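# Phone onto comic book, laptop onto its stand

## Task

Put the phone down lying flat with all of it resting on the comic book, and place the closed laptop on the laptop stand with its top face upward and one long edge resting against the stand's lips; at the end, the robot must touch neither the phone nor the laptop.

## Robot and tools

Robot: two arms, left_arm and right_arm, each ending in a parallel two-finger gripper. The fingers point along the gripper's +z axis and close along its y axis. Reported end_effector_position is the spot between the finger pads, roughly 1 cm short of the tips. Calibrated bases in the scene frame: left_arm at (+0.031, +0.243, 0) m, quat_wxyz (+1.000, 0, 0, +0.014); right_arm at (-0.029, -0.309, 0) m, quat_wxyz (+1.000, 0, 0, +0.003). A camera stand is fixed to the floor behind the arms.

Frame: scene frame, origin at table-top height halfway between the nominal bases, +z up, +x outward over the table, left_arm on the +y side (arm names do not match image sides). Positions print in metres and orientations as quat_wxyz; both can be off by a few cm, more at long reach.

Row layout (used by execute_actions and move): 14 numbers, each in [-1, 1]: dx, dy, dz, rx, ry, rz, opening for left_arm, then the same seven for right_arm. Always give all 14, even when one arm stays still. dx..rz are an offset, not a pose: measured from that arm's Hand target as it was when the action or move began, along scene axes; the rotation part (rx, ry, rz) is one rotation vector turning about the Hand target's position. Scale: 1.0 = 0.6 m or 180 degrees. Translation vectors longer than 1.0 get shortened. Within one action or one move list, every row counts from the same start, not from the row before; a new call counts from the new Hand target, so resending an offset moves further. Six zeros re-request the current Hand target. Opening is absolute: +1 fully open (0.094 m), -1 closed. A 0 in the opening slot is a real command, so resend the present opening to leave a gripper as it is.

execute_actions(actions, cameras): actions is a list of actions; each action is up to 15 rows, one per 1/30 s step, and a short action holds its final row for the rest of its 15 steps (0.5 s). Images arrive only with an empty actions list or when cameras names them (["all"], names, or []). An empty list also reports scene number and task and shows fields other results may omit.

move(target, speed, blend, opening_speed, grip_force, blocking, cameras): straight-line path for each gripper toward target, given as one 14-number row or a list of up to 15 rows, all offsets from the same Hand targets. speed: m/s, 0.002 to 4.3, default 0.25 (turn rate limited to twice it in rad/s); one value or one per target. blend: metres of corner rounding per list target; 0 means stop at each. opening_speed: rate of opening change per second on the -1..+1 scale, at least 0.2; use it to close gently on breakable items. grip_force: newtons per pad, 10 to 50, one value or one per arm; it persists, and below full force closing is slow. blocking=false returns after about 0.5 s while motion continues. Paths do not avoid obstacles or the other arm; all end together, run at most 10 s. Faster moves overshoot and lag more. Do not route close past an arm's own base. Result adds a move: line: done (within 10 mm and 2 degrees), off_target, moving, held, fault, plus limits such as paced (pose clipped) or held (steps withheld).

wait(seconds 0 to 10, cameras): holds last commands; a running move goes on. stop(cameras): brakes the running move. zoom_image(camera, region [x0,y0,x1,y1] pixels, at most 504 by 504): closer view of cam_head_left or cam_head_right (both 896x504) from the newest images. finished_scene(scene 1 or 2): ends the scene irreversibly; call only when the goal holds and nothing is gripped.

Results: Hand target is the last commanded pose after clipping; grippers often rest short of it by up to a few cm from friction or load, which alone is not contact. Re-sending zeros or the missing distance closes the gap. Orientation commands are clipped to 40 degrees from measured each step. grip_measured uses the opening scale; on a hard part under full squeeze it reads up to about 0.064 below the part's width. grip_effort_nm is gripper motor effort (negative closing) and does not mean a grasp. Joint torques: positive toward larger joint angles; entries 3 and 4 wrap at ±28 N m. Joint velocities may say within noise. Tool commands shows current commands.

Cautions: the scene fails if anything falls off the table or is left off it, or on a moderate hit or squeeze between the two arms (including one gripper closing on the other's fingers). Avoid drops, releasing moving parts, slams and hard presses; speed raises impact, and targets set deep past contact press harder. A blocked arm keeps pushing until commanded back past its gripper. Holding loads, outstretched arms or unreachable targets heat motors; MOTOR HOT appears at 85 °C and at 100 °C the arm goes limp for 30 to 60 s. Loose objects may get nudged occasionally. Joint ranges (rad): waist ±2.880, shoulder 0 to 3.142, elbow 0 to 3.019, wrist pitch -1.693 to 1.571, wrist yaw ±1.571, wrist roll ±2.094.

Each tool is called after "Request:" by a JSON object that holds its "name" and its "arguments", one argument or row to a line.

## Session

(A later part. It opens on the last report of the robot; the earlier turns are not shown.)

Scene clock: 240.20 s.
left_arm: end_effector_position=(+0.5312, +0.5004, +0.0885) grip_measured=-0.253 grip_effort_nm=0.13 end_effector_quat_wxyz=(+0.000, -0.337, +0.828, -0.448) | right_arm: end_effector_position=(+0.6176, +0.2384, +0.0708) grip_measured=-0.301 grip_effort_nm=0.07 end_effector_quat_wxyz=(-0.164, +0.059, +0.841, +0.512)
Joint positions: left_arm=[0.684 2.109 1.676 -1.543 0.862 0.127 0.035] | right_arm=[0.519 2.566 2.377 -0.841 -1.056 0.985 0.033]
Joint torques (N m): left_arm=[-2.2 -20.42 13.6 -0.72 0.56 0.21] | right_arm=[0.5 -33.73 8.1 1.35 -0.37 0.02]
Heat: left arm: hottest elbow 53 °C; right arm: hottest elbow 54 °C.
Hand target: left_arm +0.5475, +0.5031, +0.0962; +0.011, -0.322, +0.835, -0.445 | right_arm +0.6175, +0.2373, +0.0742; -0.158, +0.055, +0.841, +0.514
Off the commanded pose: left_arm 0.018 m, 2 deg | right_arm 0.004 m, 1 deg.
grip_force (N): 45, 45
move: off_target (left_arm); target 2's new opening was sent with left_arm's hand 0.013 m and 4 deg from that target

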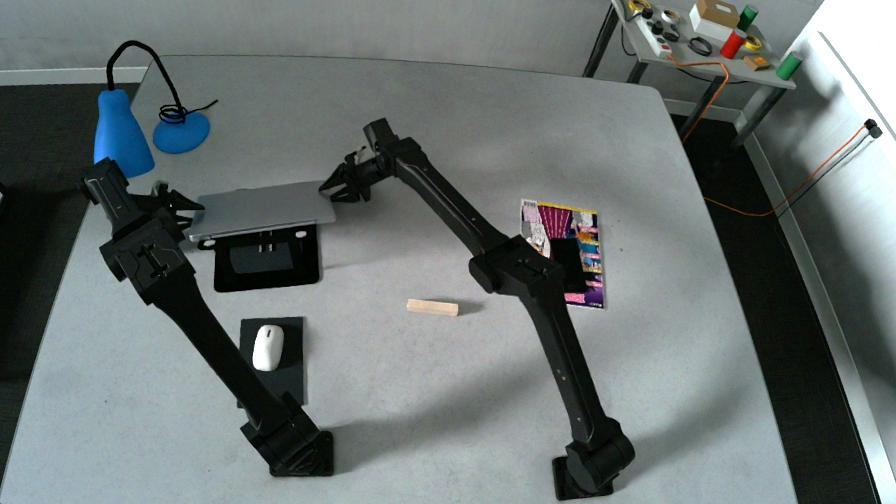

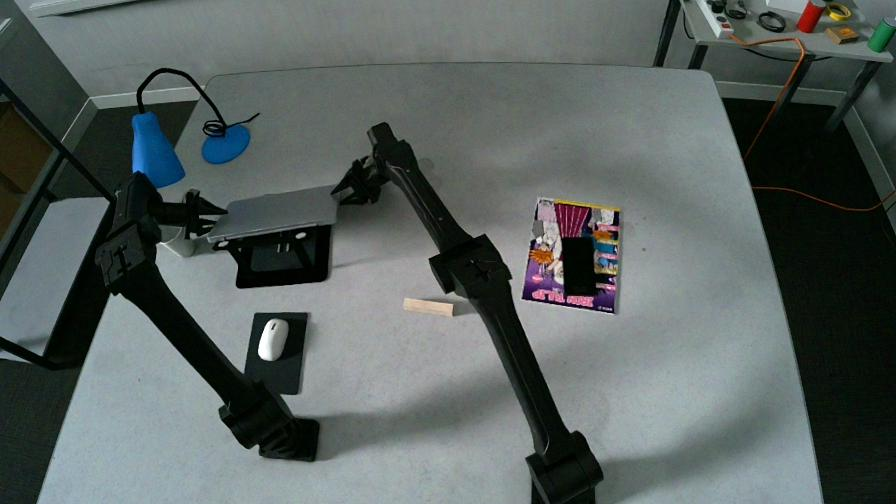

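Request:
{"name": "move", "arguments": {
  "target": [
    [-0.044,0.033,0.017,0,0,0,-0.25,0.021,-0.073,0.034,0,0,0,-0.3],
    [-0.3,0.03,0.06,0,0,0,-0.25,0.0,-0.2,0.12,0,0,0,-0.3],
    [-0.32,-0.05,0.22,0.15,0.003,-0.1,-1,-0.05,-0.4,0.2,0,0,0,-0.3],
    [-0.221,-0.1385,0.18,0.300,0.007,-0.217,-1,-0.05,-0.5,0.2,0,0,0,-0.3],
    [-0.221,-0.1385,0.05,0.300,0.007,-0.217,-1,-0.05,-0.5,0.2,0,0,0,-0.3]
  ],
  "speed": [0.06,0.15,0.25,0.25,0.06],
  "blend": [0,0.03,0.03,0,0],
  "cameras": ["cam_head_left","cam_head_right"]
}}

Request:
{"name": "zoom_image", "arguments": {
  "camera": "cam_head_left",
  "region": [180, 160, 340, 300]
}}

Request:
{"name": "zoom_image", "arguments": {
  "camera": "cam_head_right",
  "region": [180, 160, 340, 300]
}}

Scene clock: 258.37 s.
left_arm: end_effector_position=(+0.4227, +0.4274, +0.1496) grip_measured=-0.978 grip_effort_nm=-0.91 end_effector_quat_wxyz=(+0.026, +0.000, +1.000, +0.010) | right_arm: end_effector_position=(+0.5859, -0.0565, +0.1933) grip_measured=-0.301 grip_effort_nm=0.07 end_effector_quat_wxyz=(-0.159, +0.052, +0.841, +0.515)
Joint positions: left_arm=[0.414 1.482 1.171 -1.205 0.004 0.444 0.001] | right_arm=[0.147 2.187 2.026 -1.595 -1.13 0.158 0.033]
Joint torques (N m): left_arm=[-2.26 -10.75 6.75 0.55 -0.08 -0.08] | right_arm=[-0.09 -27.05 8.61 -0.47 -0.47 0.02]
Motor temperatures (°C): left_arm=[23 29 48 24 28 23 28] | right_arm=[26 47 50 25 25 23 26]
Heat: left arm: hottest elbow 48 °C; right arm: hottest elbow 50 °C.
Hand target: left_arm +0.4149, +0.4199, +0.1261; +0.000, +0.000, +1.000, -0.001 | right_arm +0.5876, -0.0629, +0.1943; -0.158, +0.055, +0.841, +0.514
Off the commanded pose: left_arm 0.026 m, 3 deg | right_arm 0.006 m, 0 deg.
grip_force (N): 45, 45
move: off_target (left_arm); blend cut to 0 m at target 3

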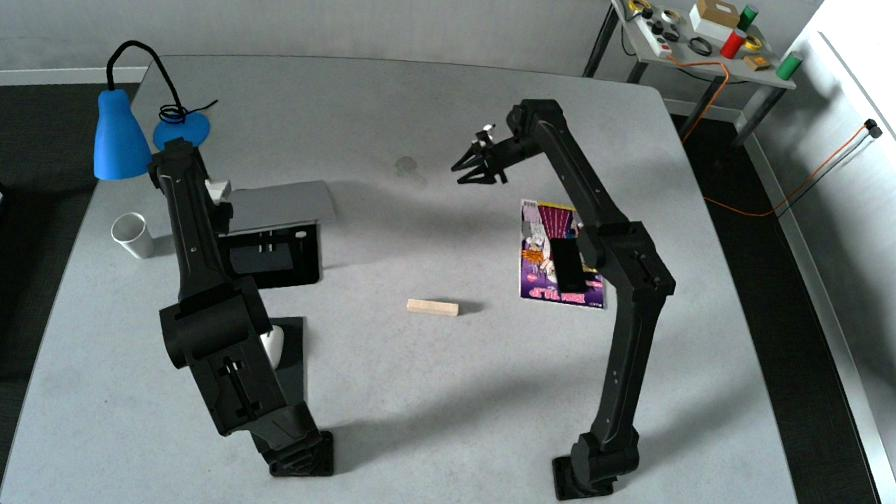

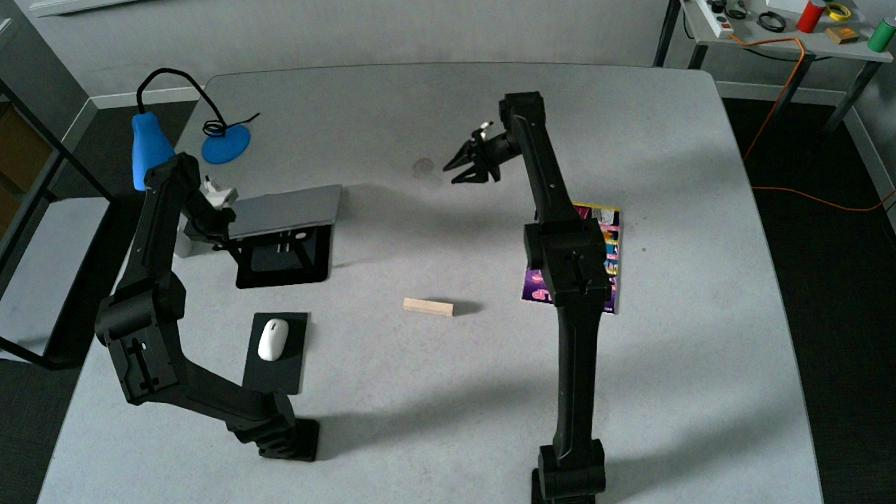

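Scaled by 3.150.

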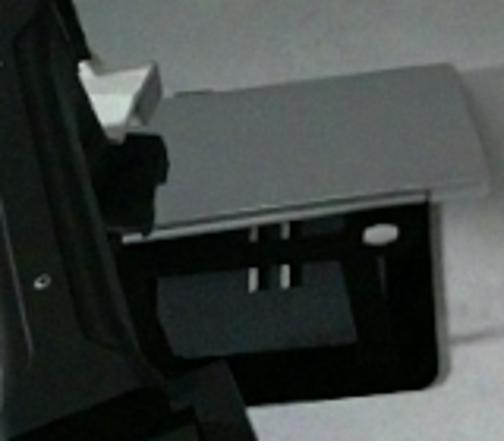

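Scaled by 3.150.

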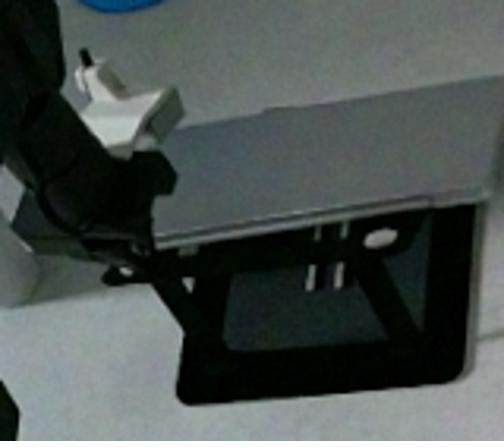

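Request:
{"name": "move", "arguments": {
  "target": [
    [0.0,0.0,0.025,0,0,0,-1,0,0,0,0,0,0,-0.3],
    [0.095,0.0,0.02,0,0,0,-1,0,0,0,0,0,0,-0.3]
  ],
  "speed": [0.1,0.04],
  "cameras": ["cam_head_left","cam_head_right"]
}}

Request:
{"name": "zoom_image", "arguments": {
  "camera": "cam_head_left",
  "region": [180, 160, 340, 300]
}}

Request:
{"name": "zoom_image", "arguments": {
  "camera": "cam_head_right",
  "region": [180, 160, 340, 300]
}}

Scene clock: 264.47 s.
left_arm: end_effector_position=(+0.4421, +0.4232, +0.1401) grip_measured=-0.978 grip_effort_nm=-0.91 end_effector_quat_wxyz=(-0.011, -0.010, +1.000, -0.002) | right_arm: end_effector_position=(+0.5859, -0.0565, +0.1933) grip_measured=-0.301 grip_effort_nm=0.07 end_effector_quat_wxyz=(-0.159, +0.052, +0.841, +0.515)
Joint positions: left_arm=[0.384 1.578 1.256 -1.272 -0.005 0.391 0.001] | right_arm=[0.147 2.187 2.026 -1.595 -1.13 0.158 0.033]
Joint torques (N m): left_arm=[-3.37 -10.93 14.72 1.06 0.3 -0.04] | right_arm=[-0.21 -26.99 8.61 -0.47 -0.47 0.03]
Heat: left arm: hottest elbow 47 °C; right arm: hottest elbow 48 °C.
Hand target: left_arm +0.4718, +0.4200, +0.1382; +0.000, +0.000, +1.000, -0.001 | right_arm +0.5876, -0.0629, +0.1943; -0.158, +0.055, +0.841, +0.514
Off the commanded pose: left_arm 0.030 m, 2 deg | right_arm 0.007 m, 0 deg.
grip_force (N): 45, 45
move: off_target (left_arm)

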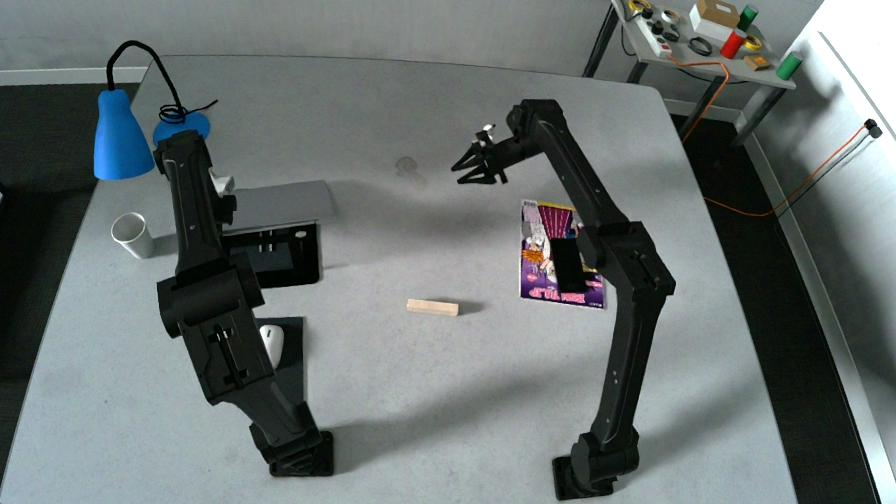

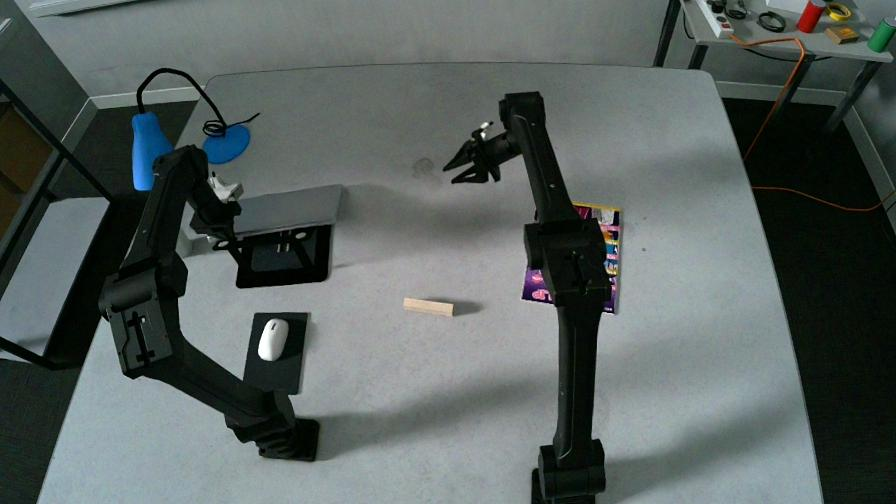

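Scaled by 3.150.

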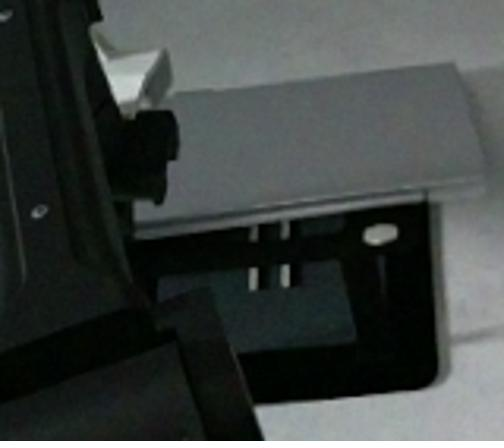

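Scaled by 3.150.

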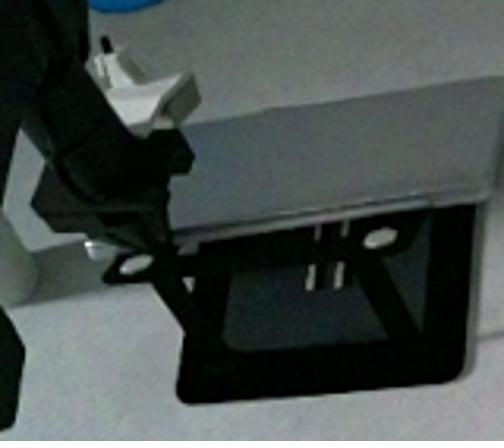

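Request:
{"name": "move", "arguments": {
  "target": [0.045,0.0,0.005,0,0,0,-1,0,0,0,0,0,0,-0.3],
  "speed": 0.04,
  "cameras": ["cam_head_left","cam_head_right"]
}}

Request:
{"name": "zoom_image", "arguments": {
  "camera": "cam_head_left",
  "region": [180, 160, 340, 300]
}}

Request:
{"name": "zoom_image", "arguments": {
  "camera": "cam_head_right",
  "region": [180, 160, 340, 300]
}}

Scene clock: 268.67 s.
left_arm: end_effector_position=(+0.4559, +0.4249, +0.1332) grip_measured=-0.978 grip_effort_nm=-0.91 end_effector_quat_wxyz=(-0.036, -0.015, +0.999, -0.007) | right_arm: end_effector_position=(+0.5859, -0.0565, +0.1933) grip_measured=-0.301 grip_effort_nm=0.07 end_effector_quat_wxyz=(-0.159, +0.052, +0.841, +0.515)
Joint positions: left_arm=[0.372 1.647 1.321 -1.316 -0.014 0.37 0.001] | right_arm=[0.147 2.187 2.026 -1.595 -1.13 0.158 0.033]
Joint torques (N m): left_arm=[-5.01 -13.45 16.09 1.31 0.68 -0.04] | right_arm=[-0.26 -26.93 8.64 -0.46 -0.47 0.03]
Heat: left arm: hottest elbow 47 °C; right arm: hottest elbow 48 °C.
Hand target: left_arm +0.4989, +0.4199, +0.1412; +0.000, +0.000, +1.000, -0.001 | right_arm +0.5876, -0.0629, +0.1943; -0.158, +0.055, +0.841, +0.514
Off the commanded pose: left_arm 0.044 m, 5 deg | right_arm 0.007 m, 0 deg.
grip_force (N): 45, 45
move: off_target (left_arm)

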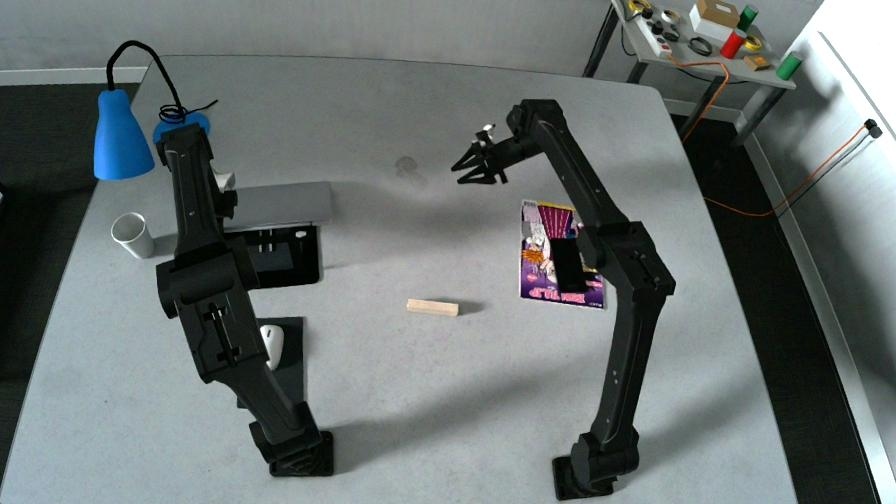

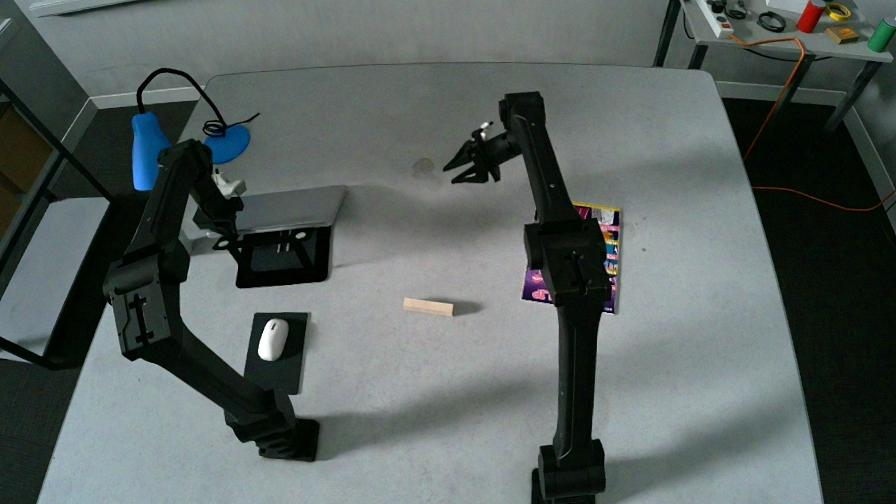

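Scaled by 3.150.

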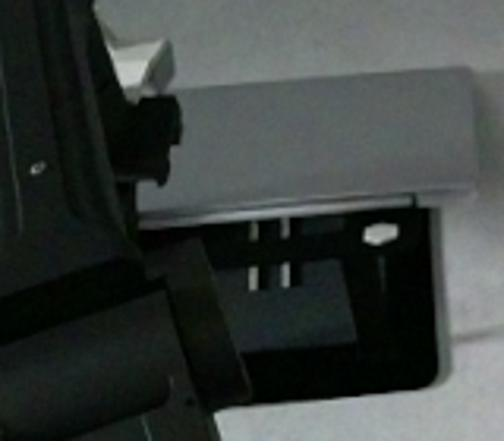

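Scaled by 3.150.

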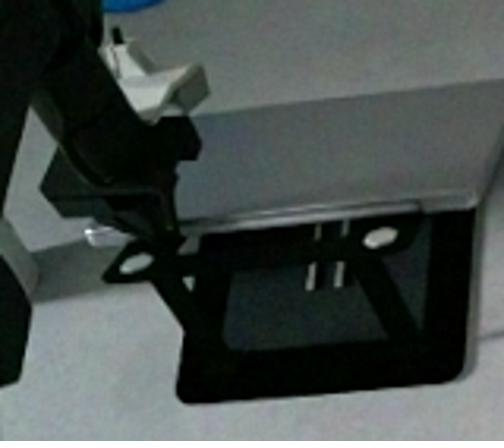

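Request:
{"name": "move", "arguments": {
  "target": [
    [-0.07,0.0,0.0,0,0,0,-1,0,0,0,0,0,0,-0.3],
    [-0.1,0.0,0.13,0,0,0,-1,0,0,0,0,0,0,-0.3],
    [-0.45,-0.2,0.2,0,0,0,-1,-0.2,0,0.05,0,0,0,-0.3]
  ],
  "speed": [0.08,0.15,0.3],
  "blend": [0.01,0.03,0],
  "cameras": ["cam_head_left","cam_head_right"]
}}

Request:
{"name": "zoom_image", "arguments": {
  "camera": "cam_head_left",
  "region": [180, 160, 340, 300]
}}

Request:
{"name": "zoom_image", "arguments": {
  "camera": "cam_head_right",
  "region": [180, 160, 340, 300]
}}

Request:
{"name": "zoom_image", "arguments": {
  "camera": "cam_head_left",
  "region": [190, 165, 350, 215]
}}

Scene clock: 275.43 s.
left_arm: end_effector_position=(+0.2328, +0.3046, +0.2631) grip_measured=-0.978 grip_effort_nm=-0.91 end_effector_quat_wxyz=(+0.015, -0.002, +1.000, +0.004) | right_arm: end_effector_position=(+0.4734, -0.0678, +0.2243) grip_measured=-0.301 grip_effort_nm=0.07 end_effector_quat_wxyz=(-0.155, +0.057, +0.841, +0.515)
Joint positions: left_arm=[0.271 0.856 0.987 -1.671 0 0.296 0.001] | right_arm=[0.157 1.839 1.556 -1.421 -1.132 0.213 0.033]
Joint torques (N m): left_arm=[-2.32 -4.48 9.26 -0.03 0.04 -0.1] | right_arm=[1.32 -22.24 7.15 0.24 -0.59 0.18]
Heat: left arm: hottest elbow 46 °C; right arm: hottest elbow 47 °C.
Hand target: left_arm +0.2290, +0.2999, +0.2612; +0.001, +0.000, +1.000, -0.001 | right_arm +0.4676, -0.0628, +0.2243; -0.158, +0.054, +0.841, +0.514
Off the commanded pose: left_arm 0.006 m, 2 deg | right_arm 0.008 m, 0 deg.
joint sent to its limit (left arm) — joint 4 (wrist pitch), lower limit. The joint targets still meet the commanded pose.
grip_force (N): 45, 45
move: done

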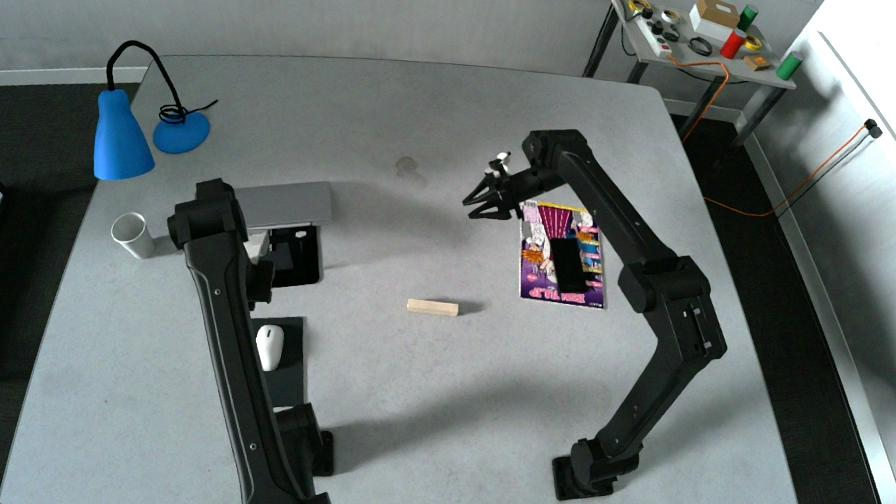

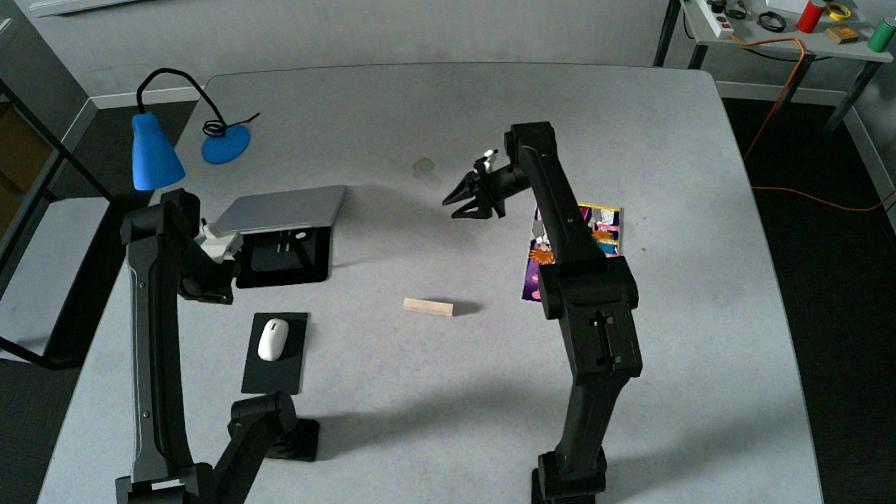

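Scaled by 3.150.

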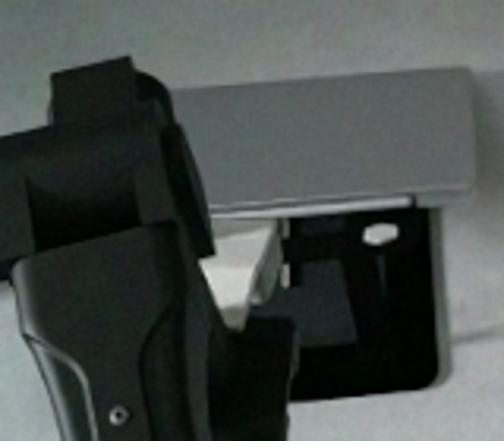

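Scaled by 3.150.

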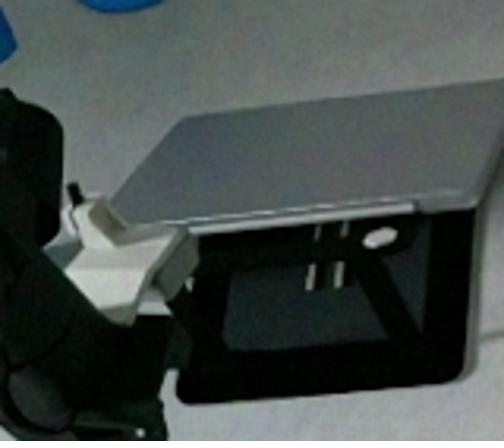

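Scaled by 3.150.

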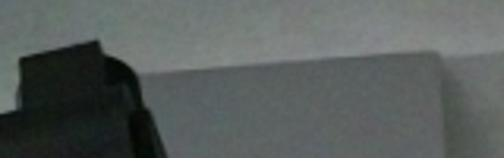

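Request:
{"name": "finished_scene", "arguments": {
  "scene": 2
}}

The scene is finished: the task was done.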